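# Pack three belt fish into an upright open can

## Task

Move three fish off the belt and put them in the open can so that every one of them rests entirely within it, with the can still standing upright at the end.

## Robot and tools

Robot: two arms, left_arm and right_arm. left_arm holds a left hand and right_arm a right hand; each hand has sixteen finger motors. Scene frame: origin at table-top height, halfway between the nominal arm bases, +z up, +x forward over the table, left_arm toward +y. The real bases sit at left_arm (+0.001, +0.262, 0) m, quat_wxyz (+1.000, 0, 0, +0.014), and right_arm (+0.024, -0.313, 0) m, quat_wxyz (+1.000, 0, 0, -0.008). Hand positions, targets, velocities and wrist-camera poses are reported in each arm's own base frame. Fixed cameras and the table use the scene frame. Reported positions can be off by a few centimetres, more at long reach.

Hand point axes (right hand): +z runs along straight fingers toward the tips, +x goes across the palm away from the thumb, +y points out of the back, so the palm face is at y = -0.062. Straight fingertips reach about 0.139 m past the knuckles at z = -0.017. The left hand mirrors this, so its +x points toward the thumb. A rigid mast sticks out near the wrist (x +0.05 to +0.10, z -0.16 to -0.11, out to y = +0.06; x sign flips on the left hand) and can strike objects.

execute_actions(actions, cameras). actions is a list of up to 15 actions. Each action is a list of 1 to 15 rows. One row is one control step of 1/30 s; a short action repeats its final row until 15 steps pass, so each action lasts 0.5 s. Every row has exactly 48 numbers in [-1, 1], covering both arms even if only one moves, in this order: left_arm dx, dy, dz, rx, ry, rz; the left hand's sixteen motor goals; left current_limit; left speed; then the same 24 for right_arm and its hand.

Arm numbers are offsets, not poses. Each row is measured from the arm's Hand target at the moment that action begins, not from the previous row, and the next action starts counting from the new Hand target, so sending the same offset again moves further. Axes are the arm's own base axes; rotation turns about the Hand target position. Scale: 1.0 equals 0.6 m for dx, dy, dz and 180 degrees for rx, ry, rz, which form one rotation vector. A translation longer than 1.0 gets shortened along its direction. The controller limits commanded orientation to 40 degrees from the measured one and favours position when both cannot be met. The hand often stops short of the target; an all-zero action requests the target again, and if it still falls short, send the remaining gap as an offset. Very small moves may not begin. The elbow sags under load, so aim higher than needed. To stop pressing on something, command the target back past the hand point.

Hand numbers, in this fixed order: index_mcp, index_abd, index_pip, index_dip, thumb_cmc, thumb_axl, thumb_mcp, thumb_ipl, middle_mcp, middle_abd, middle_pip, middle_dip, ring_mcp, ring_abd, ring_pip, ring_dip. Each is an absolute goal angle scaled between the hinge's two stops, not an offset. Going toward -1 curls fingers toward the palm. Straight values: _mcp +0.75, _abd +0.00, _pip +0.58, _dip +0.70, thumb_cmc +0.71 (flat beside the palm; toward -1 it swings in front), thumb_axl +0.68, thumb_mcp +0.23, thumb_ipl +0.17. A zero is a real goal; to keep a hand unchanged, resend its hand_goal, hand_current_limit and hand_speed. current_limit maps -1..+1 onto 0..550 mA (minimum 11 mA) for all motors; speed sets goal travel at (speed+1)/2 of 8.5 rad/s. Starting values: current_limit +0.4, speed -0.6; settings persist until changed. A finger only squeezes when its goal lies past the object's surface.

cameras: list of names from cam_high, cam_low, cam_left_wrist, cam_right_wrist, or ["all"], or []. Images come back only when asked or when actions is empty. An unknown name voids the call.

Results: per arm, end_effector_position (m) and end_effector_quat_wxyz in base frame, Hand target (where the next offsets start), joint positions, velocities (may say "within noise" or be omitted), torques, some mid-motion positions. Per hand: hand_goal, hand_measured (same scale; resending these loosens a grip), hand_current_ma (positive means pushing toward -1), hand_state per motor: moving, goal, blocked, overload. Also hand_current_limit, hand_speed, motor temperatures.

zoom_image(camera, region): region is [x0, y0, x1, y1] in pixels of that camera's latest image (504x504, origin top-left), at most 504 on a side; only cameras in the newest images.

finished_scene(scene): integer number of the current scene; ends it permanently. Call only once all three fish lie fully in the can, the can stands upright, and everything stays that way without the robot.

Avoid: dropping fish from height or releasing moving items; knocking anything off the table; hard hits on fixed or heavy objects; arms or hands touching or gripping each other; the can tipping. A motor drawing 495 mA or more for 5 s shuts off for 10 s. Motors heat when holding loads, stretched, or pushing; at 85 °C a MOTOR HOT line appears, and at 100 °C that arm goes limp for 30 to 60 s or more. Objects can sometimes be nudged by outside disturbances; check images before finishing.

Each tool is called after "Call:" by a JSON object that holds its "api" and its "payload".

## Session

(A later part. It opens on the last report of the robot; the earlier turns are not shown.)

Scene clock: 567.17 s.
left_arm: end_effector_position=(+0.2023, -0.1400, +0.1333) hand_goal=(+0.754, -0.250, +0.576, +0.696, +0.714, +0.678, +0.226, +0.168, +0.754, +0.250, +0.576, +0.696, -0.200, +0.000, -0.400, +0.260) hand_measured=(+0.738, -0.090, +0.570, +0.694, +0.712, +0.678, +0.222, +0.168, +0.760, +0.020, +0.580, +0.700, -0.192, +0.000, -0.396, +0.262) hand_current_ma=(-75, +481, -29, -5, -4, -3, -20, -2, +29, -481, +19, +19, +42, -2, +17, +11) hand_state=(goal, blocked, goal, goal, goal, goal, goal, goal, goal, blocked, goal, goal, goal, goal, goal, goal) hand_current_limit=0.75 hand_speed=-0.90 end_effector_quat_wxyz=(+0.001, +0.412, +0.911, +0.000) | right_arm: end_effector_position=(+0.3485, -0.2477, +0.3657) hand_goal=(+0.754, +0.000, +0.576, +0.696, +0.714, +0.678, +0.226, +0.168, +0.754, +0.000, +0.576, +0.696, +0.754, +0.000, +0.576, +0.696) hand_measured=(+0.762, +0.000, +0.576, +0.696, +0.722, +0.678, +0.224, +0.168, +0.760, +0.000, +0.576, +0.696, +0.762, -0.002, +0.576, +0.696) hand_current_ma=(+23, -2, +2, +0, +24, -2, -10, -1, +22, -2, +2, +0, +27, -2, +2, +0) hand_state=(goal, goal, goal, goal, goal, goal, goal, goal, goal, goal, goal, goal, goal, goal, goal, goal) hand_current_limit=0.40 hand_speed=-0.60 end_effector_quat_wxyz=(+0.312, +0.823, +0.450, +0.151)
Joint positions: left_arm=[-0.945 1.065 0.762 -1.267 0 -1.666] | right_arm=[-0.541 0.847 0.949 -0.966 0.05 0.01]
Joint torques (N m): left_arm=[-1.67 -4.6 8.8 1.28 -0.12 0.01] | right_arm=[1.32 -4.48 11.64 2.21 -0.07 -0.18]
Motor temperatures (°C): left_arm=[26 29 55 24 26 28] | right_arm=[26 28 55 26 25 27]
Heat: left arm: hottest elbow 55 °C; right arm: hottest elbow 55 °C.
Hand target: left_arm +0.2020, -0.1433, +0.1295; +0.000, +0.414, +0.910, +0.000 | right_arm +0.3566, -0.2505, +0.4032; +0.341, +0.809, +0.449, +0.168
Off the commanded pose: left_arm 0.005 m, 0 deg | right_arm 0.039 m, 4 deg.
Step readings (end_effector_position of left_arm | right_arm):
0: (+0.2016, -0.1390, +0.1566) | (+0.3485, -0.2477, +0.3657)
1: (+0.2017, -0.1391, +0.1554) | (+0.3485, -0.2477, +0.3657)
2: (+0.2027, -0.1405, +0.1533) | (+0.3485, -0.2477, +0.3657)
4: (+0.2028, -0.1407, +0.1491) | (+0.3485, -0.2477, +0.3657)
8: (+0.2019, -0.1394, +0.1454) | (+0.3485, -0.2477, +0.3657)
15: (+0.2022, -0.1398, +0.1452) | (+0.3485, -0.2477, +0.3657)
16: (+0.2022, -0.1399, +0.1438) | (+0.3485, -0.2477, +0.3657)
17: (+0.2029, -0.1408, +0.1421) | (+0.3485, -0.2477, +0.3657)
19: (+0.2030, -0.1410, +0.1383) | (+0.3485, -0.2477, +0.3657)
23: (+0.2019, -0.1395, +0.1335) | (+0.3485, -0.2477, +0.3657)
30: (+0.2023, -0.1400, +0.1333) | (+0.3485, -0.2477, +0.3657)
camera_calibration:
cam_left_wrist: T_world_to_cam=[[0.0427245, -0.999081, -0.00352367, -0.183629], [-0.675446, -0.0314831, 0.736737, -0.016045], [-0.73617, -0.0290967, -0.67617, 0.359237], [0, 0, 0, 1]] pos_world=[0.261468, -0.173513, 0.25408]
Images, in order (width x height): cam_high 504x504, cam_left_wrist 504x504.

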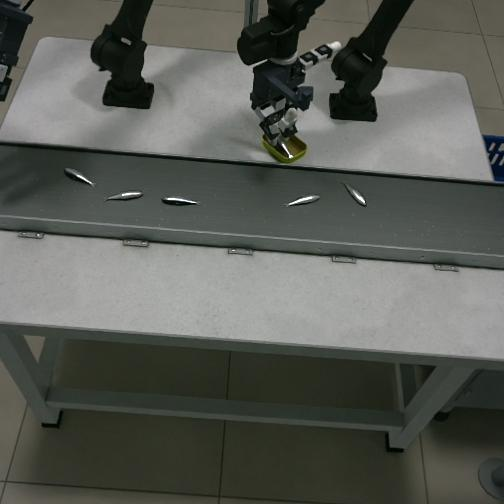

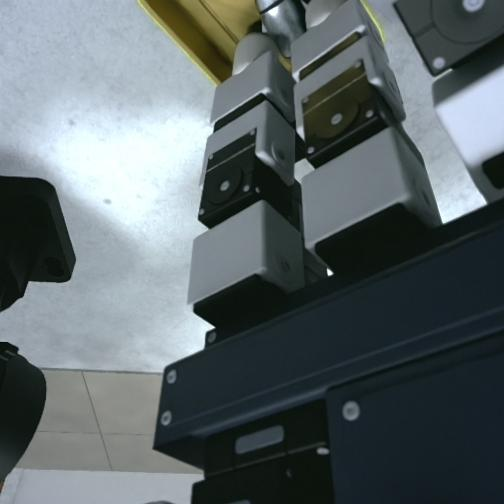

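Call:
{"api": "execute_actions", "payload": {"actions": [[[0,0,-0.006,0,0,0,0.754,-0.25,0.576,0.696,0.714,0.678,0.226,0.168,0.754,0.25,0.576,0.696,-0.2,0,-0.4,0.26,0.75,-0.9,0,0,0,0,0,0,0.754,0,0.576,0.696,0.714,0.678,0.226,0.168,0.754,0,0.576,0.696,0.754,0,0.576,0.696,0.4,-0.6]],[[0,0,0,0,0,0,0.754,-0.05,0.576,0.696,0.714,0.678,0.226,0.168,0.754,0.0,0.576,0.696,-0.2,0,-0.4,0.26,0.4,-0.95,0,0,0,0,0,0,0.754,0,0.576,0.696,0.714,0.678,0.226,0.168,0.754,0,0.576,0.696,0.754,0,0.576,0.696,0.4,-0.6]]], "cameras": ["cam_high", "cam_left_wrist"]}}

Call:
{"api": "zoom_image", "payload": {"camera": "cam_high", "region": [250, 100, 330, 180]}}

Call:
{"api": "zoom_image", "payload": {"camera": "cam_left_wrist", "region": [180, 0, 340, 120]}}

Scene clock: 588.23 s.
left_arm: end_effector_position=(+0.2028, -0.1407, +0.1311) hand_goal=(+0.754, -0.050, +0.576, +0.696, +0.714, +0.678, +0.226, +0.168, +0.754, +0.000, +0.576, +0.696, -0.200, +0.000, -0.400, +0.260) hand_measured=(+0.748, -0.054, +0.572, +0.694, +0.712, +0.678, +0.222, +0.168, +0.756, +0.006, +0.578, +0.700, -0.192, +0.000, -0.396, +0.262) hand_current_ma=(-24, -11, -15, -5, -4, -3, -20, -2, +6, +23, +11, +15, +42, -2, +17, +11) hand_state=(goal, goal, goal, goal, goal, goal, goal, goal, goal, goal, goal, goal, goal, goal, goal, goal) hand_current_limit=0.40 hand_speed=-0.95 end_effector_quat_wxyz=(+0.003, +0.412, +0.911, -0.001) | right_arm: end_effector_position=(+0.3485, -0.2477, +0.3657) hand_goal=(+0.754, +0.000, +0.576, +0.696, +0.714, +0.678, +0.226, +0.168, +0.754, +0.000, +0.576, +0.696, +0.754, +0.000, +0.576, +0.696) hand_measured=(+0.762, +0.000, +0.576, +0.696, +0.722, +0.678, +0.224, +0.168, +0.760, +0.000, +0.576, +0.696, +0.762, -0.002, +0.576, +0.696) hand_current_ma=(+23, -2, +2, +0, +24, -2, -10, -1, +22, -2, +2, +0, +27, -2, +2, +0) hand_state=(goal, goal, goal, goal, goal, goal, goal, goal, goal, goal, goal, goal, goal, goal, goal, goal) hand_current_limit=0.40 hand_speed=-0.60 end_effector_quat_wxyz=(+0.312, +0.823, +0.450, +0.151)
Joint positions: left_arm=[-0.945 1.066 0.757 -1.256 0 -1.666] | right_arm=[-0.541 0.847 0.949 -0.966 0.05 0.01]
Joint torques (N m): left_arm=[-1.38 -4.42 8.59 1.32 -0.12 0.01] | right_arm=[1.96 -5.48 11.7 1.99 -0.05 -0.16]
Motor temperatures (°C): left_arm=[26 28 54 24 26 28] | right_arm=[26 28 56 26 25 27]
Heat: left arm: hottest elbow 54 °C; right arm: hottest elbow 56 °C.
Hand target: left_arm +0.2020, -0.1434, +0.1259; +0.000, +0.414, +0.910, +0.000 | right_arm +0.3566, -0.2505, +0.4032; +0.341, +0.809, +0.449, +0.168
Off the commanded pose: left_arm 0.006 m, 0 deg | right_arm 0.039 m, 4 deg.
Step readings (end_effector_position of left_arm | right_arm):
0: (+0.2023, -0.1400, +0.1333) | (+0.3485, -0.2477, +0.3657)
1: (+0.2024, -0.1401, +0.1330) | (+0.3485, -0.2477, +0.3657)
2: (+0.2027, -0.1405, +0.1325) | (+0.3485, -0.2477, +0.3657)
4: (+0.2028, -0.1406, +0.1316) | (+0.3485, -0.2477, +0.3657)
8: (+0.2028, -0.1406, +0.1311) | (+0.3485, -0.2477, +0.3657)
15: (+0.2028, -0.1407, +0.1311) | (+0.3485, -0.2477, +0.3657)
16: (+0.2028, -0.1407, +0.1311) | (+0.3485, -0.2477, +0.3657)
17: (+0.2028, -0.1407, +0.1311) | (+0.3485, -0.2477, +0.3657)
19: (+0.2028, -0.1407, +0.1311) | (+0.3485, -0.2477, +0.3657)
23: (+0.2028, -0.1407, +0.1311) | (+0.3485, -0.2477, +0.3657)
30: (+0.2028, -0.1407, +0.1311) | (+0.3485, -0.2477, +0.3657)
camera_calibration:
cam_left_wrist: T_world_to_cam=[[0.0426841, -0.999088, 0.000569634, -0.184862], [-0.677629, -0.0285314, 0.73485, -0.0130977], [-0.734164, -0.0317524, -0.678229, 0.35762], [0, 0, 0, 1]] pos_world=[0.261567, -0.173711, 0.252278]
Images, in order (width x height): cam_high 504x504, cam_left_wrist 504x504.

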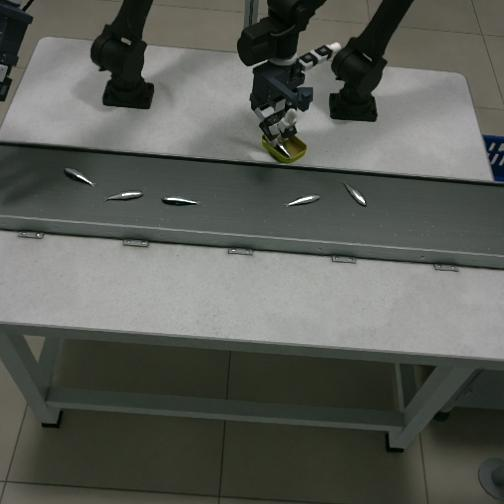

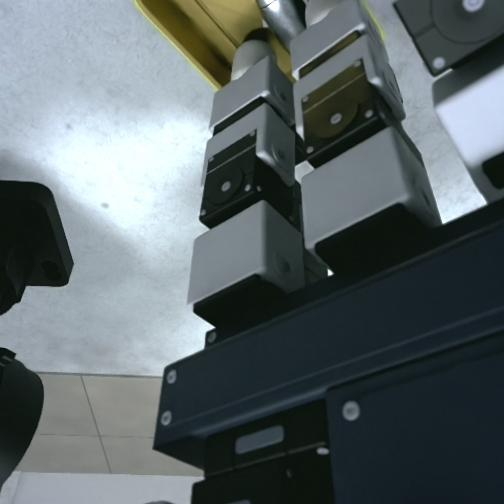

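Scaled by 6.300 from the camera's 504x504 image, which has a finer 720x720 frame.

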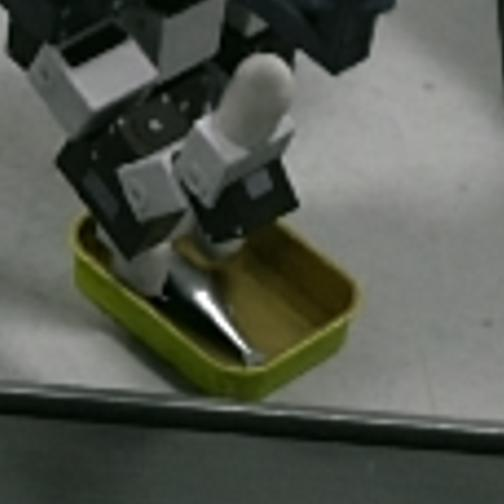

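Scaled by 3.150 from the camera's 504x504 image, which has a finer 720x720 frame.

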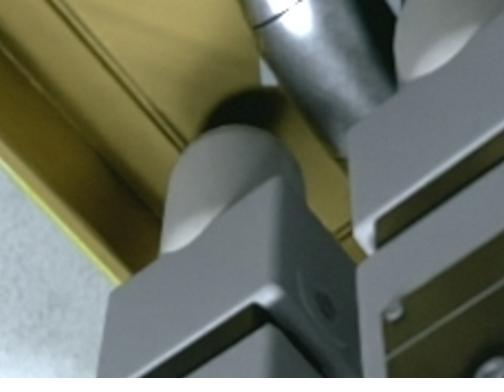

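Call:
{"api": "execute_actions", "payload": {"actions": [[[0.008,-0.006,0.05,0,0,0,0.754,-0.03,0.576,0.696,0.714,0.678,0.226,0.168,0.754,0.0,0.576,0.696,-0.2,0,-0.4,0.26,0.4,-0.95,0,0,0,0,0,0,0.754,0,0.576,0.696,0.714,0.678,0.226,0.168,0.754,0,0.576,0.696,0.754,0,0.576,0.696,0.4,-0.6]]], "cameras": ["cam_high", "cam_left_wrist"]}}

Call:
{"api": "zoom_image", "payload": {"camera": "cam_high", "region": [250, 100, 330, 180]}}

Call:
{"api": "zoom_image", "payload": {"camera": "cam_left_wrist", "region": [180, 0, 340, 120]}}

Scene clock: 604.17 s.
left_arm: end_effector_position=(+0.1969, -0.1326, +0.1372) hand_goal=(+0.754, -0.030, +0.576, +0.696, +0.714, +0.678, +0.226, +0.168, +0.754, +0.000, +0.576, +0.696, -0.200, +0.000, -0.400, +0.260) hand_measured=(+0.748, -0.036, +0.572, +0.694, +0.712, +0.678, +0.222, +0.168, +0.756, +0.002, +0.578, +0.700, -0.192, +0.000, -0.396, +0.262) hand_current_ma=(-23, -22, -15, -5, -4, -3, -21, -2, +5, +11, +11, +14, +42, -2, +17, +11) hand_state=(goal, goal, goal, goal, goal, goal, goal, goal, goal, goal, goal, goal, goal, goal, goal, goal) hand_current_limit=0.40 hand_speed=-0.95 end_effector_quat_wxyz=(-0.017, +0.412, +0.911, +0.010) | right_arm: end_effector_position=(+0.3485, -0.2477, +0.3657) hand_goal=(+0.754, +0.000, +0.576, +0.696, +0.714, +0.678, +0.226, +0.168, +0.754, +0.000, +0.576, +0.696, +0.754, +0.000, +0.576, +0.696) hand_measured=(+0.762, +0.000, +0.576, +0.696, +0.722, +0.678, +0.224, +0.168, +0.760, +0.000, +0.576, +0.696, +0.762, -0.002, +0.576, +0.696) hand_current_ma=(+23, -2, +2, +0, +24, -2, -10, -1, +22, -2, +2, +0, +27, -2, +2, +0) hand_state=(goal, goal, goal, goal, goal, goal, goal, goal, goal, goal, goal, goal, goal, goal, goal, goal) hand_current_limit=0.40 hand_speed=-0.60 end_effector_quat_wxyz=(+0.312, +0.823, +0.450, +0.151)
Joint positions: left_arm=[-0.945 1.066 0.769 -1.314 0 -1.666] | right_arm=[-0.541 0.847 0.949 -0.966 0.05 0.01]
Joint torques (N m): left_arm=[-1.03 -5.19 14.24 0.02 -0.13 0.07] | right_arm=[1.67 -4.89 11.44 2.06 -0.04 -0.16]
Motor temperatures (°C): left_arm=[26 28 54 24 26 28] | right_arm=[26 28 56 26 25 27]
Heat: left arm: hottest elbow 54 °C; right arm: hottest elbow 56 °C.
Hand target: left_arm +0.2068, -0.1469, +0.1558; +0.000, +0.414, +0.910, +0.000 | right_arm +0.3566, -0.2505, +0.4032; +0.341, +0.809, +0.449, +0.168
Off the commanded pose: left_arm 0.026 m, 2 deg | right_arm 0.039 m, 4 deg.
Step readings (end_effector_position of left_arm | right_arm):
0: (+0.2028, -0.1407, +0.1311) | (+0.3485, -0.2477, +0.3657)
1: (+0.2016, -0.1390, +0.1318) | (+0.3485, -0.2477, +0.3657)
2: (+0.2003, -0.1372, +0.1335) | (+0.3485, -0.2477, +0.3657)
4: (+0.1981, -0.1341, +0.1360) | (+0.3485, -0.2477, +0.3657)
8: (+0.1971, -0.1328, +0.1371) | (+0.3485, -0.2477, +0.3657)
15: (+0.1969, -0.1326, +0.1372) | (+0.3485, -0.2477, +0.3657)
camera_calibration:
cam_left_wrist: T_world_to_cam=[[0.0422039, -0.998387, -0.037987, -0.170976], [-0.657548, -0.0563817, 0.7513, -0.0311713], [-0.75223, -0.0067295, -0.658867, 0.361931], [0, 0, 0, 1]] pos_world=[0.258975, -0.170022, 0.255389]
Images, in order (width x height): cam_high 504x504, cam_left_wrist 504x504.

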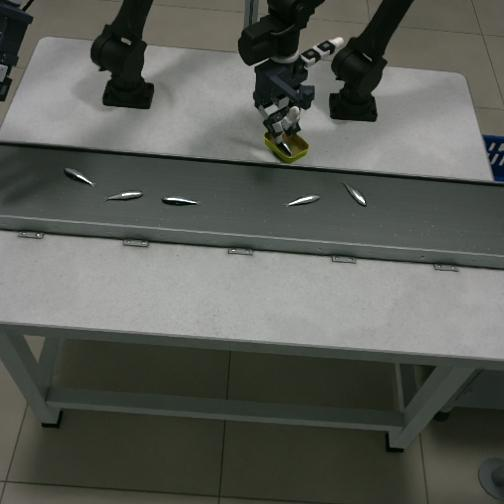

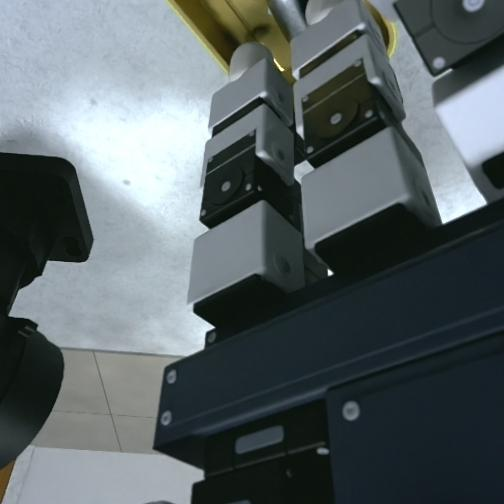

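Scaled by 6.300 from the camera's 504x504 image, which has a finer 720x720 frame.

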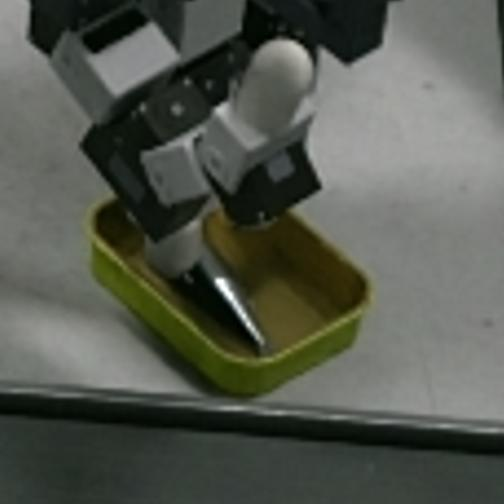

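Scaled by 3.150 from the camera's 504x504 image, which has a finer 720x720 frame.

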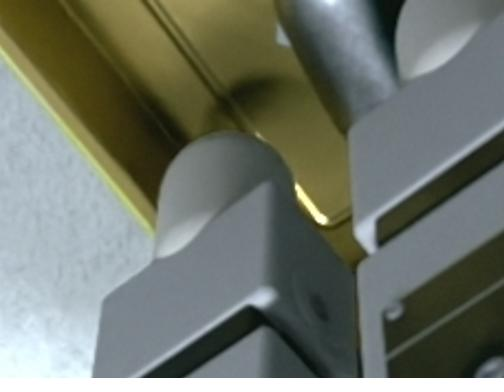

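Call:
{"api": "execute_actions", "payload": {"actions": [[[0.006,-0.005,0.05,0,0,0,0.754,-0.03,0.576,0.696,0.714,0.678,0.226,0.168,0.754,0.0,0.576,0.696,-0.2,0,-0.4,0.26,0.4,-0.95,0,0,0,0,0,0,0.754,0,0.576,0.696,0.714,0.678,0.226,0.168,0.754,0,0.576,0.696,0.754,0,0.576,0.696,0.4,-0.6]],[[0,0,0.1,0,0,0,0.754,-0.03,0.576,0.696,0.714,0.678,0.226,0.168,0.754,0.0,0.576,0.696,-0.2,0,-0.4,0.26,0.4,-0.95,0,0,0,0,0,0,0.754,0,0.576,0.696,0.714,0.678,0.226,0.168,0.754,0,0.576,0.696,0.754,0,0.576,0.696,0.4,-0.6]]], "cameras": ["cam_high", "cam_left_wrist"]}}

Call:
{"api": "zoom_image", "payload": {"camera": "cam_high", "region": [250, 100, 330, 180]}}

Call:
{"api": "zoom_image", "payload": {"camera": "cam_left_wrist", "region": [180, 0, 340, 120]}}

Scene clock: 617.53 s.
left_arm: end_effector_position=(+0.2057, -0.1445, +0.2321) hand_goal=(+0.754, -0.030, +0.576, +0.696, +0.714, +0.678, +0.226, +0.168, +0.754, +0.000, +0.576, +0.696, -0.200, +0.000, -0.400, +0.260) hand_measured=(+0.750, -0.032, +0.572, +0.694, +0.714, +0.678, +0.220, +0.168, +0.754, +0.000, +0.578, +0.700, -0.190, +0.000, -0.396, +0.262) hand_current_ma=(-20, -6, -14, -5, -3, -3, -35, -3, +3, +2, +10, +14, +50, -2, +17, +11) hand_state=(goal, goal, goal, goal, goal, goal, goal, goal, goal, goal, goal, goal, goal, goal, goal, goal) hand_current_limit=0.40 hand_speed=-0.95 end_effector_quat_wxyz=(-0.011, +0.413, +0.910, +0.007) | right_arm: end_effector_position=(+0.3485, -0.2477, +0.3657) hand_goal=(+0.754, +0.000, +0.576, +0.696, +0.714, +0.678, +0.226, +0.168, +0.754, +0.000, +0.576, +0.696, +0.754, +0.000, +0.576, +0.696) hand_measured=(+0.762, +0.000, +0.576, +0.696, +0.722, +0.678, +0.224, +0.168, +0.760, +0.000, +0.576, +0.696, +0.762, -0.002, +0.576, +0.696) hand_current_ma=(+23, -2, +2, +0, +24, -2, -10, -1, +22, -2, +2, +0, +27, -2, +2, +0) hand_state=(goal, goal, goal, goal, goal, goal, goal, goal, goal, goal, goal, goal, goal, goal, goal, goal) hand_current_limit=0.40 hand_speed=-0.60 end_effector_quat_wxyz=(+0.312, +0.823, +0.450, +0.151)
Joint positions: left_arm=[-0.945 1.052 1.014 -1.56 -0.001 -1.664] | right_arm=[-0.541 0.847 0.949 -0.966 0.05 0.01]
Joint torques (N m): left_arm=[-0.62 -6.07 13.04 0.05 -0.11 0.09] | right_arm=[1.14 -5.6 11.47 2.22 -0.04 -0.23]
Motor temperatures (°C): left_arm=[26 28 58 24 26 28] | right_arm=[26 28 56 26 25 27]
Heat: left arm: hottest elbow 58 °C; right arm: hottest elbow 56 °C.
Hand target: left_arm +0.2104, -0.1499, +0.2458; +0.000, +0.414, +0.910, +0.000 | right_arm +0.3566, -0.2505, +0.4032; +0.341, +0.809, +0.449, +0.168
Off the commanded pose: left_arm 0.016 m, 2 deg | right_arm 0.039 m, 4 deg.
Step readings (end_effector_position of left_arm | right_arm):
0: (+0.1969, -0.1326, +0.1372) | (+0.3485, -0.2477, +0.3657)
1: (+0.1966, -0.1320, +0.1402) | (+0.3485, -0.2477, +0.3657)
2: (+0.1958, -0.1309, +0.1447) | (+0.3485, -0.2477, +0.3657)
4: (+0.1970, -0.1326, +0.1556) | (+0.3485, -0.2477, +0.3657)
8: (+0.2029, -0.1408, +0.1687) | (+0.3485, -0.2477, +0.3657)
15: (+0.2029, -0.1408, +0.1699) | (+0.3485, -0.2477, +0.3657)
16: (+0.2020, -0.1393, +0.1750) | (+0.3485, -0.2477, +0.3657)
17: (+0.1993, -0.1356, +0.1827) | (+0.3485, -0.2477, +0.3657)
19: (+0.1987, -0.1349, +0.2024) | (+0.3485, -0.2477, +0.3657)
23: (+0.2056, -0.1444, +0.2290) | (+0.3485, -0.2477, +0.3657)
30: (+0.2057, -0.1445, +0.2321) | (+0.3485, -0.2477, +0.3657)
camera_calibration:
cam_left_wrist: T_world_to_cam=[[0.0405611, -0.998814, -0.0269352, -0.181964], [-0.66366, -0.0470831, 0.746551, -0.0936458], [-0.746934, -0.0124051, -0.664783, 0.430479], [0, 0, 0, 1]] pos_world=[0.266771, -0.180817, 0.351185]
Images, in order (width x height): cam_high 504x504, cam_left_wrist 504x504.

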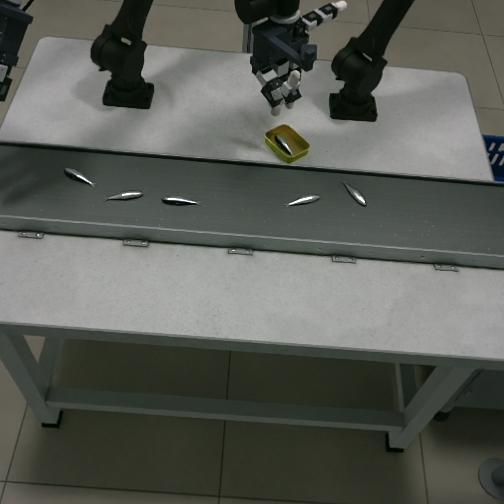

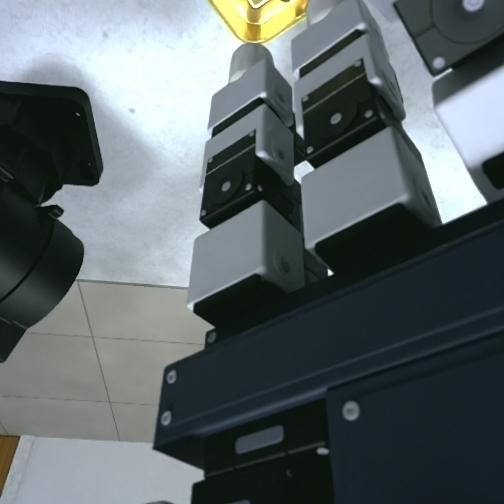

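Scaled by 6.300 from the camera's 504x504 image, which has a finer 720x720 frame.

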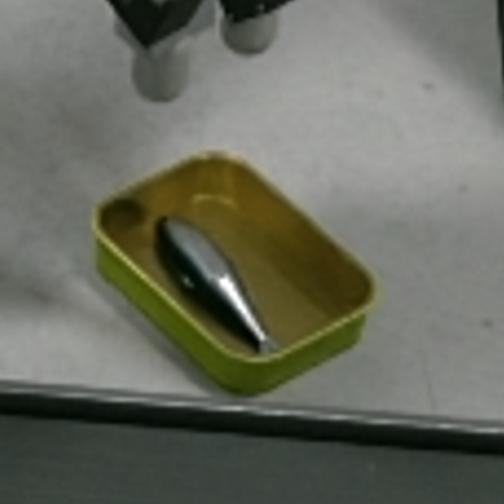

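Scaled by 3.150 from the camera's 504x504 image, which has a finer 720x720 frame.

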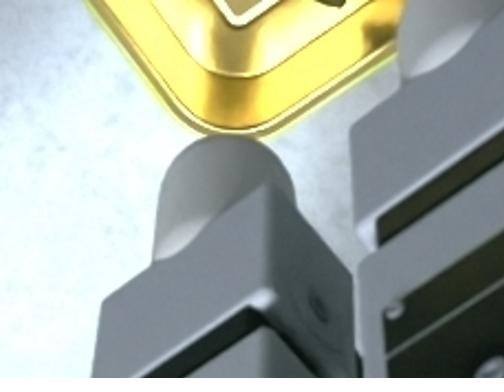

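Call:
{"api": "execute_actions", "payload": {"actions": [[[0.1076,0.093,0,0,0,0,0.754,0.1,0.576,0.696,0.714,0.678,0.226,0.168,0.754,-0.1,0.576,0.696,-0.2,0,-0.4,0.26,0.4,-0.6,0,0,0,0,0,0,0.754,0,0.576,0.696,0.714,0.678,0.226,0.168,0.754,0,0.576,0.696,0.754,0,0.576,0.696,0.4,-0.6]],[[0.1076,0.093,0,0,0,0,0.754,0.1,0.576,0.696,0.714,0.678,0.226,0.168,0.754,-0.1,0.576,0.696,-0.2,0,-0.4,0.26,0.4,-0.6,0,0,0,0,0,0,0.754,0,0.576,0.696,0.714,0.678,0.226,0.168,0.754,0,0.576,0.696,0.754,0,0.576,0.696,0.4,-0.6]],[[0.1076,0.093,0,0,0,0,0.754,0.1,0.576,0.696,0.714,0.678,0.226,0.168,0.754,-0.1,0.576,0.696,-0.2,0,-0.4,0.26,0.4,-0.6,0,0,0,0,0,0,0.754,0,0.576,0.696,0.714,0.678,0.226,0.168,0.754,0,0.576,0.696,0.754,0,0.576,0.696,0.4,-0.6]]], "cameras": ["cam_high", "cam_left_wrist"]}}

Call:
{"api": "zoom_image", "payload": {"camera": "cam_left_wrist", "region": [180, 0, 340, 120]}}

Call:
{"api": "zoom_image", "payload": {"camera": "cam_high", "region": [300, 120, 420, 240]}}

Scene clock: 698.10 s.
left_arm: end_effector_position=(+0.3884, +0.0239, +0.2266) hand_goal=(+0.754, +0.100, +0.576, +0.696, +0.714, +0.678, +0.226, +0.168, +0.754, -0.100, +0.576, +0.696, -0.200, +0.000, -0.400, +0.260) hand_measured=(+0.752, +0.098, +0.576, +0.694, +0.714, +0.678, +0.220, +0.168, +0.752, -0.098, +0.578, +0.698, -0.190, +0.000, -0.398, +0.262) hand_current_ma=(-9, -11, -3, -5, +0, -3, -35, -3, -9, +9, +5, +13, +52, -1, +11, +10) hand_state=(goal, goal, goal, goal, goal, goal, goal, goal, goal, goal, goal, goal, goal, goal, goal, goal) hand_current_limit=0.40 hand_speed=-0.60 end_effector_quat_wxyz=(-0.024, +0.407, +0.913, -0.005) | right_arm: end_effector_position=(+0.3485, -0.2477, +0.3657) hand_goal=(+0.754, +0.000, +0.576, +0.696, +0.714, +0.678, +0.226, +0.168, +0.754, +0.000, +0.576, +0.696, +0.754, +0.000, +0.576, +0.696) hand_measured=(+0.762, +0.000, +0.576, +0.696, +0.722, +0.678, +0.224, +0.168, +0.760, +0.000, +0.576, +0.696, +0.762, -0.002, +0.576, +0.696) hand_current_ma=(+23, -2, +2, +0, +24, -2, -10, -1, +22, -2, +2, +0, +27, -2, +2, +0) hand_state=(goal, goal, goal, goal, goal, goal, goal, goal, goal, goal, goal, goal, goal, goal, goal, goal) hand_current_limit=0.40 hand_speed=-0.60 end_effector_quat_wxyz=(+0.312, +0.823, +0.450, +0.151)
Joint positions: left_arm=[-0.146 1.274 1.177 -1.522 -0.003 -0.879] | right_arm=[-0.541 0.847 0.949 -0.966 0.05 0.01]
Joint torques (N m): left_arm=[-1.32 -8.7 14.06 0.75 -0.04 0.15] | right_arm=[1.03 -5.3 11.49 2.21 -0.04 -0.22]
Motor temperatures (°C): left_arm=[26 28 61 24 26 28] | right_arm=[26 28 57 26 24 27]
Heat: left arm: hottest elbow 61 °C; right arm: hottest elbow 57 °C.
Hand target: left_arm +0.4041, +0.0176, +0.2459; +0.000, +0.414, +0.910, +0.000 | right_arm +0.3566, -0.2505, +0.4032; +0.341, +0.809, +0.449, +0.168
Off the commanded pose: left_arm 0.026 m, 3 deg | right_arm 0.039 m, 4 deg.
Step readings (end_effector_position of left_arm | right_arm):
0: (+0.2057, -0.1445, +0.2321) | (+0.3485, -0.2477, +0.3657)
1: (+0.2112, -0.1413, +0.2325) | (+0.3485, -0.2477, +0.3657)
2: (+0.2197, -0.1343, +0.2325) | (+0.3485, -0.2477, +0.3657)
4: (+0.2419, -0.1061, +0.2334) | (+0.3485, -0.2477, +0.3657)
8: (+0.2612, -0.0757, +0.2334) | (+0.3485, -0.2477, +0.3657)
15: (+0.2636, -0.0827, +0.2318) | (+0.3485, -0.2477, +0.3657)
16: (+0.2685, -0.0792, +0.2317) | (+0.3485, -0.2477, +0.3657)
17: (+0.2756, -0.0715, +0.2319) | (+0.3485, -0.2477, +0.3657)
19: (+0.2946, -0.0440, +0.2321) | (+0.3485, -0.2477, +0.3657)
23: (+0.3167, -0.0197, +0.2285) | (+0.3485, -0.2477, +0.3657)
30: (+0.3212, -0.0277, +0.2254) | (+0.3485, -0.2477, +0.3657)
31: (+0.3264, -0.0246, +0.2261) | (+0.3485, -0.2477, +0.3657)
32: (+0.3337, -0.0186, +0.2277) | (+0.3485, -0.2477, +0.3657)
34: (+0.3562, +0.0057, +0.2314) | (+0.3485, -0.2477, +0.3657)
38: (+0.3836, +0.0317, +0.2304) | (+0.3485, -0.2477, +0.3657)
45: (+0.3878, +0.0243, +0.2266) | (+0.3485, -0.2477, +0.3657)
camera_calibration:
cam_left_wrist: T_world_to_cam=[[0.0546403, -0.998354, -0.0174084, -0.0290279], [-0.638069, -0.0483215, 0.768462, 0.0248201], [-0.768038, -0.0308812, -0.639659, 0.568289], [0, 0, 0, 1]] pos_world=[0.453891, -0.0102313, 0.343932]
Images, in order (width x height): cam_high 504x504, cam_left_wrist 504x504.

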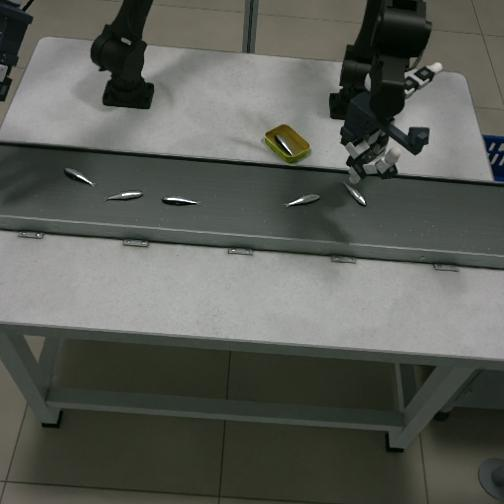

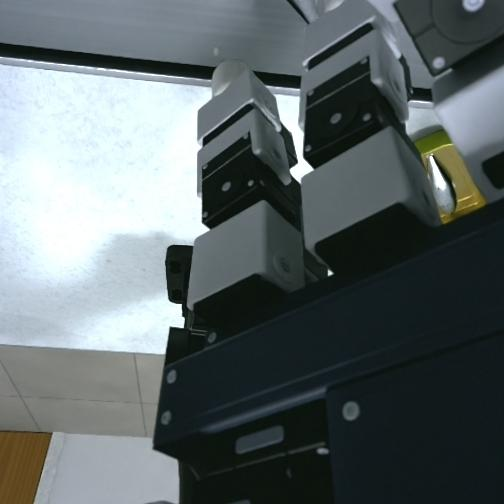

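Scaled by 3.150 from the camera's 504x504 image, which has a finer 720x720 frame.

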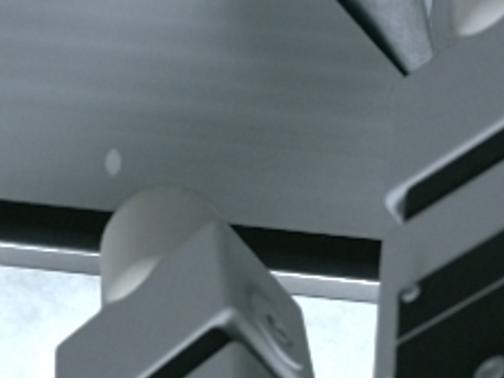

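Scaled by 4.200 from the camera's 504x504 image, which has a finer 720x720 frame.

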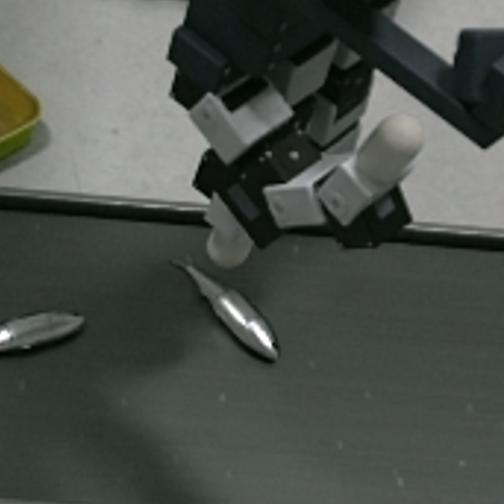

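Call:
{"api": "execute_actions", "payload": {"actions": [[[0.006,-0.008,-0.06,0,0,-0.01,0.754,0.1,0.576,0.696,0.714,0.678,0.226,0.168,0.754,-0.1,0.576,0.696,-0.2,0,-0.4,0.26,0.4,-0.6,0,0,0,0,0,0,0.754,0,0.576,0.696,0.714,0.678,0.226,0.168,0.754,0,0.576,0.696,0.754,0,0.576,0.696,0.4,-0.6]]], "cameras": ["cam_high", "cam_left_wrist"]}}

Call:
{"api": "zoom_image", "payload": {"camera": "cam_left_wrist", "region": [200, 0, 360, 120]}}

Call:
{"api": "zoom_image", "payload": {"camera": "cam_high", "region": [310, 130, 410, 230]}}

Scene clock: 722.47 s.
left_arm: end_effector_position=(+0.4036, +0.0184, +0.2149) hand_goal=(+0.754, +0.100, +0.576, +0.696, +0.714, +0.678, +0.226, +0.168, +0.754, -0.100, +0.576, +0.696, -0.200, +0.000, -0.400, +0.260) hand_measured=(+0.754, +0.098, +0.576, +0.694, +0.714, +0.678, +0.220, +0.168, +0.752, -0.098, +0.578, +0.698, -0.190, +0.000, -0.398, +0.262) hand_current_ma=(-4, -9, -3, -5, +0, -3, -33, -3, -5, +9, +5, +13, +52, -1, +11, +10) hand_state=(goal, goal, goal, goal, goal, goal, goal, goal, goal, goal, goal, goal, goal, goal, goal, goal) hand_current_limit=0.40 hand_speed=-0.60 end_effector_quat_wxyz=(+0.000, +0.420, +0.907, +0.001) | right_arm: end_effector_position=(+0.3485, -0.2477, +0.3657) hand_goal=(+0.754, +0.000, +0.576, +0.696, +0.714, +0.678, +0.226, +0.168, +0.754, +0.000, +0.576, +0.696, +0.754, +0.000, +0.576, +0.696) hand_measured=(+0.762, +0.000, +0.576, +0.696, +0.722, +0.678, +0.224, +0.168, +0.760, +0.000, +0.576, +0.696, +0.762, -0.002, +0.576, +0.696) hand_current_ma=(+23, -2, +2, +0, +24, -2, -10, -1, +22, -2, +2, +0, +27, -2, +2, +0) hand_state=(goal, goal, goal, goal, goal, goal, goal, goal, goal, goal, goal, goal, goal, goal, goal, goal) hand_current_limit=0.40 hand_speed=-0.60 end_effector_quat_wxyz=(+0.312, +0.823, +0.450, +0.151)
Joint positions: left_arm=[-0.152 1.282 1.149 -1.437 -0.003 -0.855] | right_arm=[-0.541 0.847 0.949 -0.966 0.05 0.01]
Joint torques (N m): left_arm=[-1.67 -8.41 9.26 1.44 -0.02 0.13] | right_arm=[1.79 -4.72 11.36 2.17 -0.08 -0.15]
Motor temperatures (°C): left_arm=[26 28 61 24 26 28] | right_arm=[26 28 57 26 24 27]
Heat: left arm: hottest elbow 61 °C; right arm: hottest elbow 57 °C.
Hand target: left_arm +0.4077, +0.0128, +0.2099; +0.000, +0.428, +0.904, +0.000 | right_arm +0.3566, -0.2505, +0.4032; +0.341, +0.809, +0.449, +0.168
Off the commanded pose: left_arm 0.009 m, 1 deg | right_arm 0.039 m, 4 deg.
Step readings (end_effector_position of left_arm | right_arm):
0: (+0.3885, +0.0239, +0.2266) | (+0.3485, -0.2477, +0.3657)
1: (+0.3903, +0.0232, +0.2250) | (+0.3485, -0.2477, +0.3657)
2: (+0.3947, +0.0216, +0.2231) | (+0.3485, -0.2477, +0.3657)
4: (+0.4010, +0.0200, +0.2191) | (+0.3485, -0.2477, +0.3657)
8: (+0.4030, +0.0188, +0.2148) | (+0.3485, -0.2477, +0.3657)
15: (+0.4036, +0.0184, +0.2149) | (+0.3485, -0.2477, +0.3657)
camera_calibration:
cam_left_wrist: T_world_to_cam=[[0.0259254, -0.999638, -0.00716074, -0.0260681], [-0.675886, -0.0228059, 0.736653, 0.0648533], [-0.73655, -0.0142582, -0.676233, 0.567169], [0, 0, 0, 1]] pos_world=[0.462258, -0.0164928, 0.335577]
Images, in order (width x height): cam_high 504x504, cam_left_wrist 504x504.

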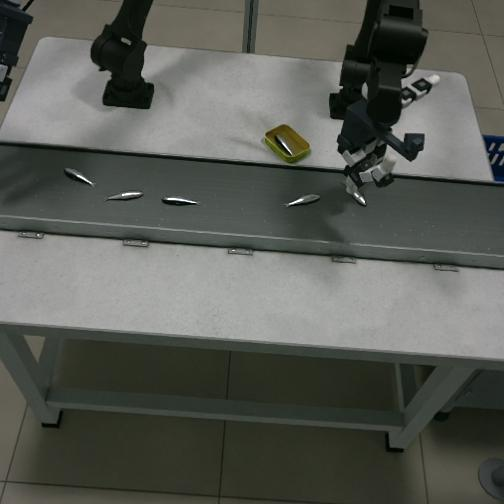

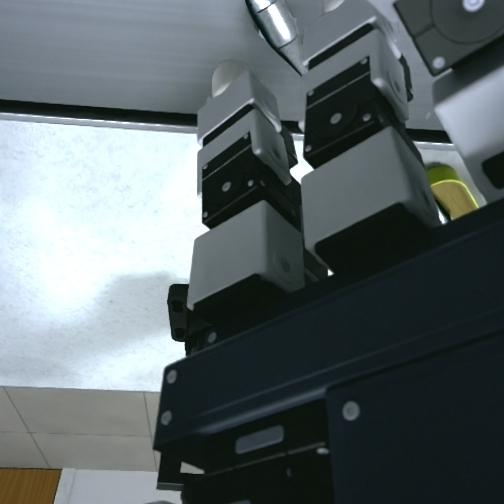

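Scaled by 3.150 from the camera's 504x504 image, which has a finer 720x720 frame.

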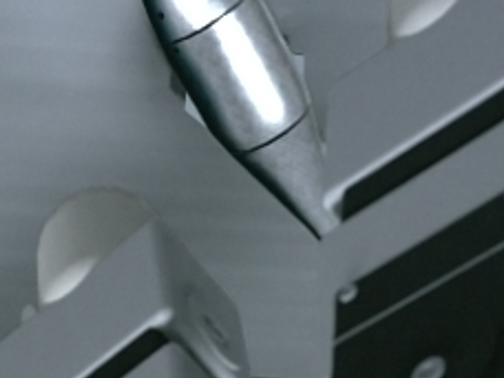

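Scaled by 5.040 from the camera's 504x504 image, which has a finer 720x720 frame.

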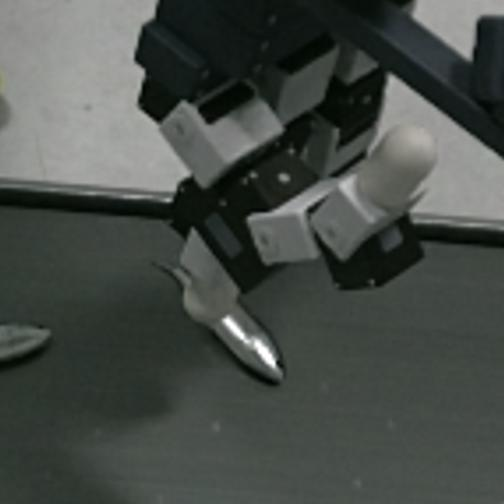

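Call:
{"api": "execute_actions", "payload": {"actions": [[[-0.019,-0.005,-0.05,0,0,-0.012,0.754,0.1,0.576,0.696,0.714,0.678,0.226,0.168,0.754,-0.1,0.576,0.696,-0.2,0,-0.4,0.26,0.4,-0.6,0,0,0,0,0,0,0.754,0,0.576,0.696,0.714,0.678,0.226,0.168,0.754,0,0.576,0.696,0.754,0,0.576,0.696,0.4,-0.6]]], "cameras": ["cam_high", "cam_left_wrist"]}}

Call:
{"api": "zoom_image", "payload": {"camera": "cam_left_wrist", "region": [200, 0, 360, 120]}}

Call:
{"api": "zoom_image", "payload": {"camera": "cam_high", "region": [310, 130, 410, 230]}}

Scene clock: 746.90 s.
left_arm: end_effector_position=(+0.3896, +0.0154, +0.1754) hand_goal=(+0.754, +0.100, +0.576, +0.696, +0.714, +0.678, +0.226, +0.168, +0.754, -0.100, +0.576, +0.696, -0.200, +0.000, -0.400, +0.260) hand_measured=(+0.752, +0.098, +0.576, +0.694, +0.714, +0.678, +0.222, +0.168, +0.752, -0.098, +0.578, +0.698, -0.190, +0.000, -0.398, +0.262) hand_current_ma=(-7, -7, -3, -5, +0, -3, -28, -3, -6, +7, +4, +13, +49, -1, +11, +10) hand_state=(goal, goal, goal, goal, goal, goal, goal, goal, goal, goal, goal, goal, goal, goal, goal, goal) hand_current_limit=0.40 hand_speed=-0.60 end_effector_quat_wxyz=(-0.011, +0.437, +0.899, -0.002) | right_arm: end_effector_position=(+0.3485, -0.2477, +0.3657) hand_goal=(+0.754, +0.000, +0.576, +0.696, +0.714, +0.678, +0.226, +0.168, +0.754, +0.000, +0.576, +0.696, +0.754, +0.000, +0.576, +0.696) hand_measured=(+0.762, +0.000, +0.576, +0.696, +0.722, +0.678, +0.224, +0.168, +0.760, +0.000, +0.576, +0.696, +0.762, -0.002, +0.576, +0.696) hand_current_ma=(+23, -2, +2, +0, +24, -2, -10, -1, +22, -2, +2, +0, +27, -2, +2, +0) hand_state=(goal, goal, goal, goal, goal, goal, goal, goal, goal, goal, goal, goal, goal, goal, goal, goal) hand_current_limit=0.40 hand_speed=-0.60 end_effector_quat_wxyz=(+0.312, +0.823, +0.450, +0.151)
Joint positions: left_arm=[-0.161 1.272 1.038 -1.36 -0.002 -0.827] | right_arm=[-0.541 0.847 0.949 -0.966 0.05 0.01]
Joint torques (N m): left_arm=[-1.49 -9.05 10.1 1.31 -0.05 0.16] | right_arm=[1.79 -4.54 11.47 2.21 -0.06 -0.16]
Motor temperatures (°C): left_arm=[26 29 58 24 26 28] | right_arm=[26 28 57 26 24 27]
Heat: left arm: hottest elbow 58 °C; right arm: hottest elbow 57 °C.
Hand target: left_arm +0.3963, +0.0096, +0.1799; +0.000, +0.445, +0.895, +0.000 | right_arm +0.3566, -0.2505, +0.4032; +0.341, +0.809, +0.449, +0.168
Off the commanded pose: left_arm 0.010 m, 2 deg | right_arm 0.039 m, 4 deg.
Step readings (end_effector_position of left_arm | right_arm):
0: (+0.4037, +0.0184, +0.2149) | (+0.3485, -0.2477, +0.3657)
1: (+0.4027, +0.0179, +0.2098) | (+0.3485, -0.2477, +0.3657)
2: (+0.4039, +0.0167, +0.2058) | (+0.3485, -0.2477, +0.3657)
4: (+0.3976, +0.0164, +0.1903) | (+0.3485, -0.2477, +0.3657)
8: (+0.3871, +0.0163, +0.1752) | (+0.3485, -0.2477, +0.3657)
15: (+0.3895, +0.0155, +0.1754) | (+0.3485, -0.2477, +0.3657)
camera_calibration:
cam_left_wrist: T_world_to_cam=[[-0.0124039, -0.999873, -0.00999479, -0.0135203], [-0.658704, 0.00065046, 0.752402, 0.0744592], [-0.7523, 0.0159163, -0.658629, 0.532719], [0, 0, 0, 1]] pos_world=[0.449643, -0.022046, 0.294705]
Images, in order (width x height): cam_high 504x504, cam_left_wrist 504x504.

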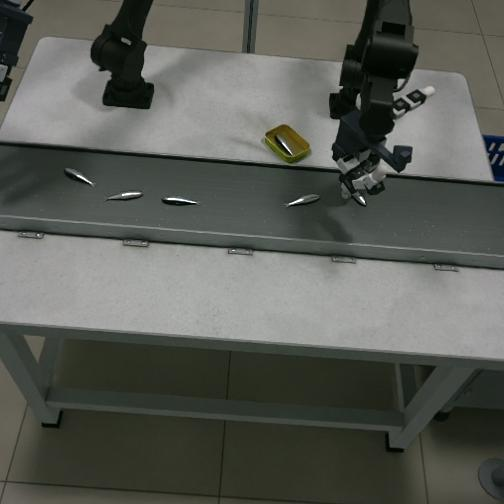

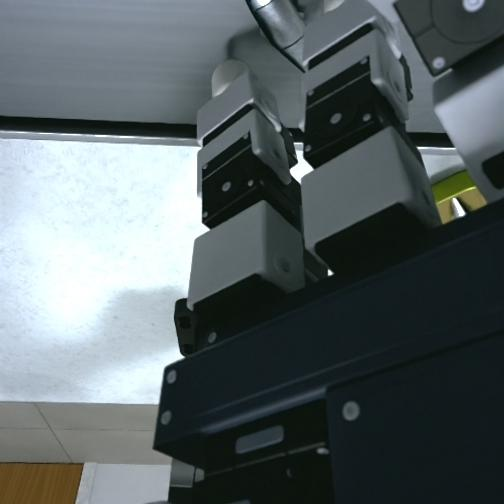

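Scaled by 3.150 from the camera's 504x504 image, which has a finer 720x720 frame.

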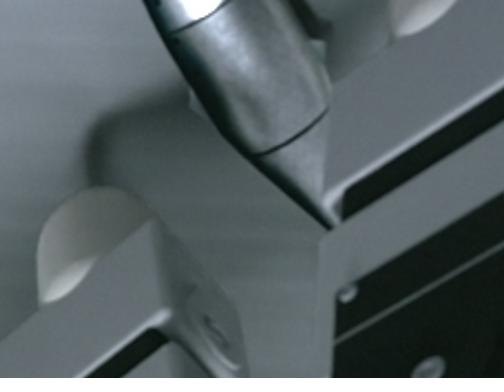

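Scaled by 5.040 from the camera's 504x504 image, which has a finer 720x720 frame.

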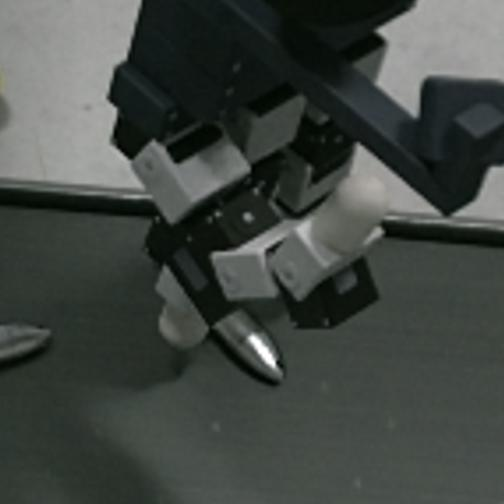

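Call:
{"api": "execute_actions", "payload": {"actions": [[[0.001,0.002,-0.03,0,0,0,0.754,0.1,0.576,0.696,0.714,0.678,0.226,0.168,0.754,-0.1,0.576,0.696,-0.2,0,-0.4,0.26,0.4,-0.6,0,0,0,0,0,0,0.754,0,0.576,0.696,0.714,0.678,0.226,0.168,0.754,0,0.576,0.696,0.754,0,0.576,0.696,0.4,-0.6]],[[0,0,-0.02,0,0,0,0.754,0.1,0.576,0.696,0.714,0.678,0.226,0.168,0.754,-0.1,0.576,0.696,-0.2,0,-0.4,0.26,0.4,-0.6,0,0,0,0,0,0,0.754,0,0.576,0.696,0.714,0.678,0.226,0.168,0.754,0,0.576,0.696,0.754,0,0.576,0.696,0.4,-0.6]]], "cameras": ["cam_high", "cam_left_wrist"]}}

Call:
{"api": "zoom_image", "payload": {"camera": "cam_left_wrist", "region": [200, 0, 360, 120]}}

Call:
{"api": "zoom_image", "payload": {"camera": "cam_high", "region": [310, 130, 410, 230]}}

Scene clock: 774.40 s.
left_arm: end_effector_position=(+0.3957, +0.0142, +0.1605) hand_goal=(+0.754, +0.100, +0.576, +0.696, +0.714, +0.678, +0.226, +0.168, +0.754, -0.100, +0.576, +0.696, -0.200, +0.000, -0.400, +0.260) hand_measured=(+0.756, +0.102, +0.576, +0.696, +0.714, +0.678, +0.222, +0.168, +0.752, -0.098, +0.578, +0.698, -0.190, +0.000, -0.398, +0.262) hand_current_ma=(+4, +8, +3, -2, +0, -3, -28, -3, -5, +7, +4, +13, +51, -1, +11, +10) hand_state=(goal, goal, goal, goal, goal, goal, goal, goal, goal, goal, goal, goal, goal, goal, goal, goal) hand_current_limit=0.40 hand_speed=-0.60 end_effector_quat_wxyz=(+0.006, +0.439, +0.898, +0.003) | right_arm: end_effector_position=(+0.3485, -0.2477, +0.3657) hand_goal=(+0.754, +0.000, +0.576, +0.696, +0.714, +0.678, +0.226, +0.168, +0.754, +0.000, +0.576, +0.696, +0.754, +0.000, +0.576, +0.696) hand_measured=(+0.762, +0.000, +0.576, +0.696, +0.722, +0.678, +0.224, +0.168, +0.760, +0.000, +0.576, +0.696, +0.762, -0.002, +0.576, +0.696) hand_current_ma=(+23, -2, +2, +0, +24, -2, -10, -1, +22, -2, +2, +0, +27, -2, +2, +0) hand_state=(goal, goal, goal, goal, goal, goal, goal, goal, goal, goal, goal, goal, goal, goal, goal, goal) hand_current_limit=0.40 hand_speed=-0.60 end_effector_quat_wxyz=(+0.312, +0.823, +0.450, +0.151)
Joint positions: left_arm=[-0.161 1.276 0.996 -1.278 -0.002 -0.822] | right_arm=[-0.541 0.847 0.949 -0.966 0.05 0.01]
Joint torques (N m): left_arm=[-1.2 -7.41 8.27 1.61 -0.08 0.12] | right_arm=[1.73 -4.95 11.59 2.07 0 -0.21]
Motor temperatures (°C): left_arm=[26 29 59 24 26 28] | right_arm=[26 28 57 26 24 27]
Heat: left arm: hottest elbow 59 °C; right arm: hottest elbow 57 °C.
Hand target: left_arm +0.3968, +0.0108, +0.1498; +0.000, +0.445, +0.895, +0.000 | right_arm +0.3566, -0.2505, +0.4032; +0.341, +0.809, +0.449, +0.168
Off the commanded pose: left_arm 0.011 m, 1 deg | right_arm 0.039 m, 4 deg.
Step readings (end_effector_position of left_arm | right_arm):
0: (+0.3896, +0.0154, +0.1754) | (+0.3485, -0.2477, +0.3657)
1: (+0.3902, +0.0153, +0.1742) | (+0.3485, -0.2477, +0.3657)
2: (+0.3924, +0.0149, +0.1728) | (+0.3485, -0.2477, +0.3657)
4: (+0.3941, +0.0146, +0.1694) | (+0.3485, -0.2477, +0.3657)
8: (+0.3930, +0.0147, +0.1665) | (+0.3485, -0.2477, +0.3657)
15: (+0.3936, +0.0146, +0.1666) | (+0.3485, -0.2477, +0.3657)
16: (+0.3938, +0.0146, +0.1654) | (+0.3485, -0.2477, +0.3657)
17: (+0.3949, +0.0144, +0.1642) | (+0.3485, -0.2477, +0.3657)
19: (+0.3950, +0.0144, +0.1605) | (+0.3485, -0.2477, +0.3657)
23: (+0.3957, +0.0142, +0.1605) | (+0.3485, -0.2477, +0.3657)
30: (+0.3957, +0.0142, +0.1605) | (+0.3485, -0.2477, +0.3657)
camera_calibration:
cam_left_wrist: T_world_to_cam=[[-0.0167588, -0.999851, -0.0041901, -0.014091], [-0.685413, 0.00843713, 0.728106, 0.1041], [-0.727962, 0.0150741, -0.685452, 0.522163], [0, 0, 0, 1]] pos_world=[0.45123, -0.0228383, 0.282063]
Images, in order (width x height): cam_high 504x504, cam_left_wrist 504x504.

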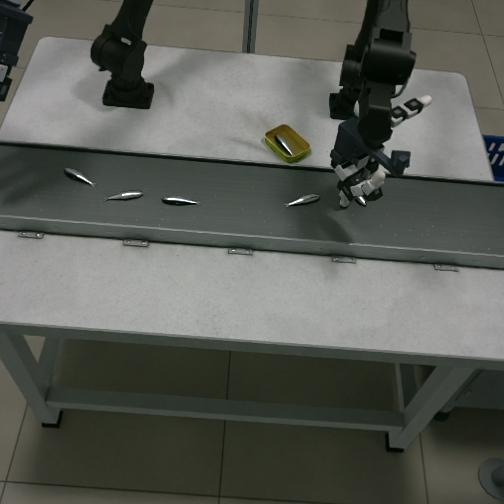

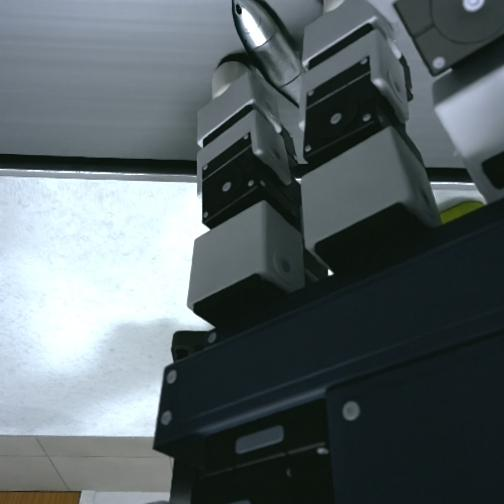

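Scaled by 3.150 from the camera's 504x504 image, which has a finer 720x720 frame.

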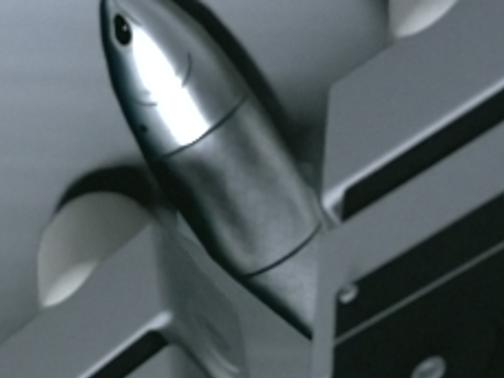

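Scaled by 5.040 from the camera's 504x504 image, which has a finer 720x720 frame.

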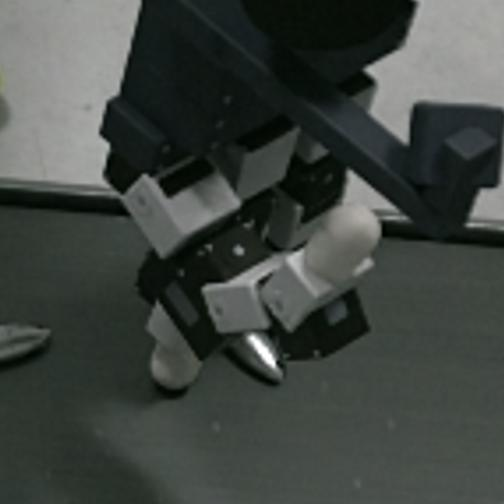

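Call:
{"api": "execute_actions", "payload": {"actions": [[[-0.006,0.001,0.02,0,0,0,0.754,0.0,0.576,0.696,0.714,0.678,0.226,0.168,0.754,0.0,0.576,0.696,-0.2,0,-0.4,0.26,0.4,-0.9,0,0,0,0,0,0,0.754,0,0.576,0.696,0.714,0.678,0.226,0.168,0.754,0,0.576,0.696,0.754,0,0.576,0.696,0.4,-0.6]]], "cameras": ["cam_high", "cam_left_wrist"]}}

Call:
{"api": "zoom_image", "payload": {"camera": "cam_left_wrist", "region": [200, 0, 360, 120]}}

Scene clock: 794.57 s.
left_arm: end_effector_position=(+0.3932, +0.0150, +0.1602) hand_goal=(+0.754, +0.000, +0.576, +0.696, +0.714, +0.678, +0.226, +0.168, +0.754, +0.000, +0.576, +0.696, -0.200, +0.000, -0.400, +0.260) hand_measured=(+0.750, +0.056, +0.576, +0.696, +0.714, +0.678, +0.222, +0.168, +0.752, -0.028, +0.576, +0.698, -0.190, +0.000, -0.398, +0.262) hand_current_ma=(-17, +228, -4, -2, +0, -3, -28, -3, -5, -109, +4, +10, +51, -1, +11, +10) hand_state=(goal, blocked, goal, goal, goal, goal, goal, goal, goal, blocked, goal, goal, goal, goal, goal, goal) hand_current_limit=0.40 hand_speed=-0.90 end_effector_quat_wxyz=(+0.001, +0.440, +0.898, +0.002) | right_arm: end_effector_position=(+0.3485, -0.2477, +0.3657) hand_goal=(+0.754, +0.000, +0.576, +0.696, +0.714, +0.678, +0.226, +0.168, +0.754, +0.000, +0.576, +0.696, +0.754, +0.000, +0.576, +0.696) hand_measured=(+0.762, +0.000, +0.576, +0.696, +0.722, +0.678, +0.224, +0.168, +0.760, +0.000, +0.576, +0.696, +0.762, -0.002, +0.576, +0.696) hand_current_ma=(+23, -2, +2, +0, +24, -2, -10, -1, +22, -2, +2, +0, +27, -2, +2, +0) hand_state=(goal, goal, goal, goal, goal, goal, goal, goal, goal, goal, goal, goal, goal, goal, goal, goal) hand_current_limit=0.40 hand_speed=-0.60 end_effector_quat_wxyz=(+0.312, +0.823, +0.450, +0.151)
Joint positions: left_arm=[-0.161 1.276 0.996 -1.289 -0.004 -0.822] | right_arm=[-0.541 0.847 0.949 -0.966 0.05 0.01]
Joint torques (N m): left_arm=[-1.38 -8.88 9.69 0.42 0.03 0.11] | right_arm=[2.02 -5.01 11.58 2.03 -0.07 -0.16]
Motor temperatures (°C): left_arm=[26 29 55 24 26 28] | right_arm=[26 28 57 26 24 27]
Heat: left arm: hottest elbow 55 °C; right arm: hottest elbow 57 °C.
Hand target: left_arm +0.3932, +0.0114, +0.1618; +0.000, +0.445, +0.895, +0.000 | right_arm +0.3566, -0.2505, +0.4032; +0.341, +0.809, +0.449, +0.168
Off the commanded pose: left_arm 0.004 m, 1 deg | right_arm 0.039 m, 4 deg.
Step readings (end_effector_position of left_arm | right_arm):
0: (+0.3957, +0.0142, +0.1605) | (+0.3485, -0.2477, +0.3657)
1: (+0.3954, +0.0142, +0.1605) | (+0.3485, -0.2477, +0.3657)
2: (+0.3951, +0.0143, +0.1604) | (+0.3485, -0.2477, +0.3657)
4: (+0.3942, +0.0145, +0.1603) | (+0.3485, -0.2477, +0.3657)
8: (+0.3933, +0.0149, +0.1602) | (+0.3485, -0.2477, +0.3657)
15: (+0.3932, +0.0150, +0.1602) | (+0.3485, -0.2477, +0.3657)
camera_calibration:
cam_left_wrist: T_world_to_cam=[[-0.0171081, -0.999821, -0.00803868, -0.012578], [-0.677946, 0.00569026, 0.73509, 0.0985435], [-0.734913, 0.0180258, -0.677922, 0.521614], [0, 0, 0, 1]] pos_world=[0.449933, -0.022539, 0.281074]
Images, in order (width x height): cam_high 504x504, cam_left_wrist 504x504.

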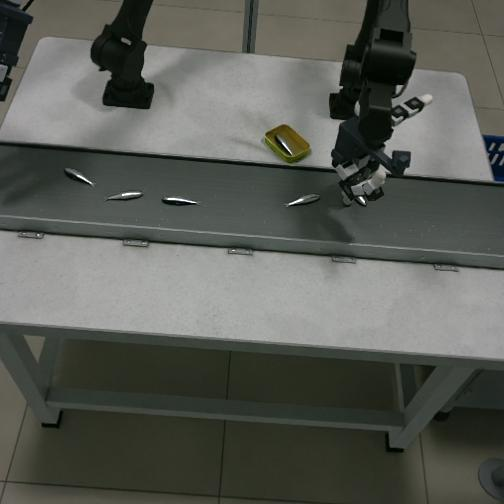

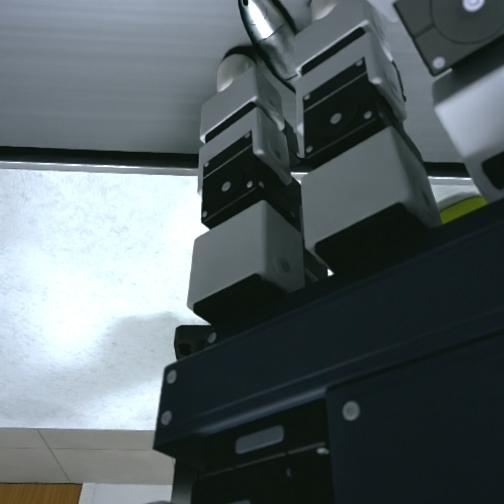

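Scaled by 3.150 from the camera's 504x504 image, which has a finer 720x720 frame.

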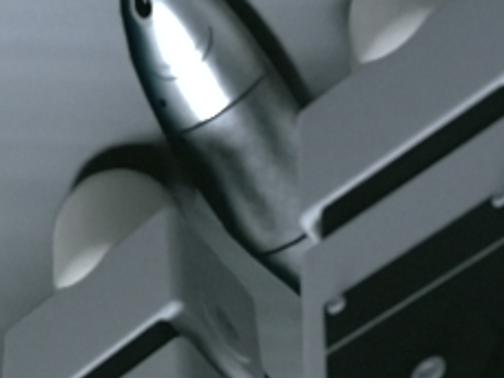

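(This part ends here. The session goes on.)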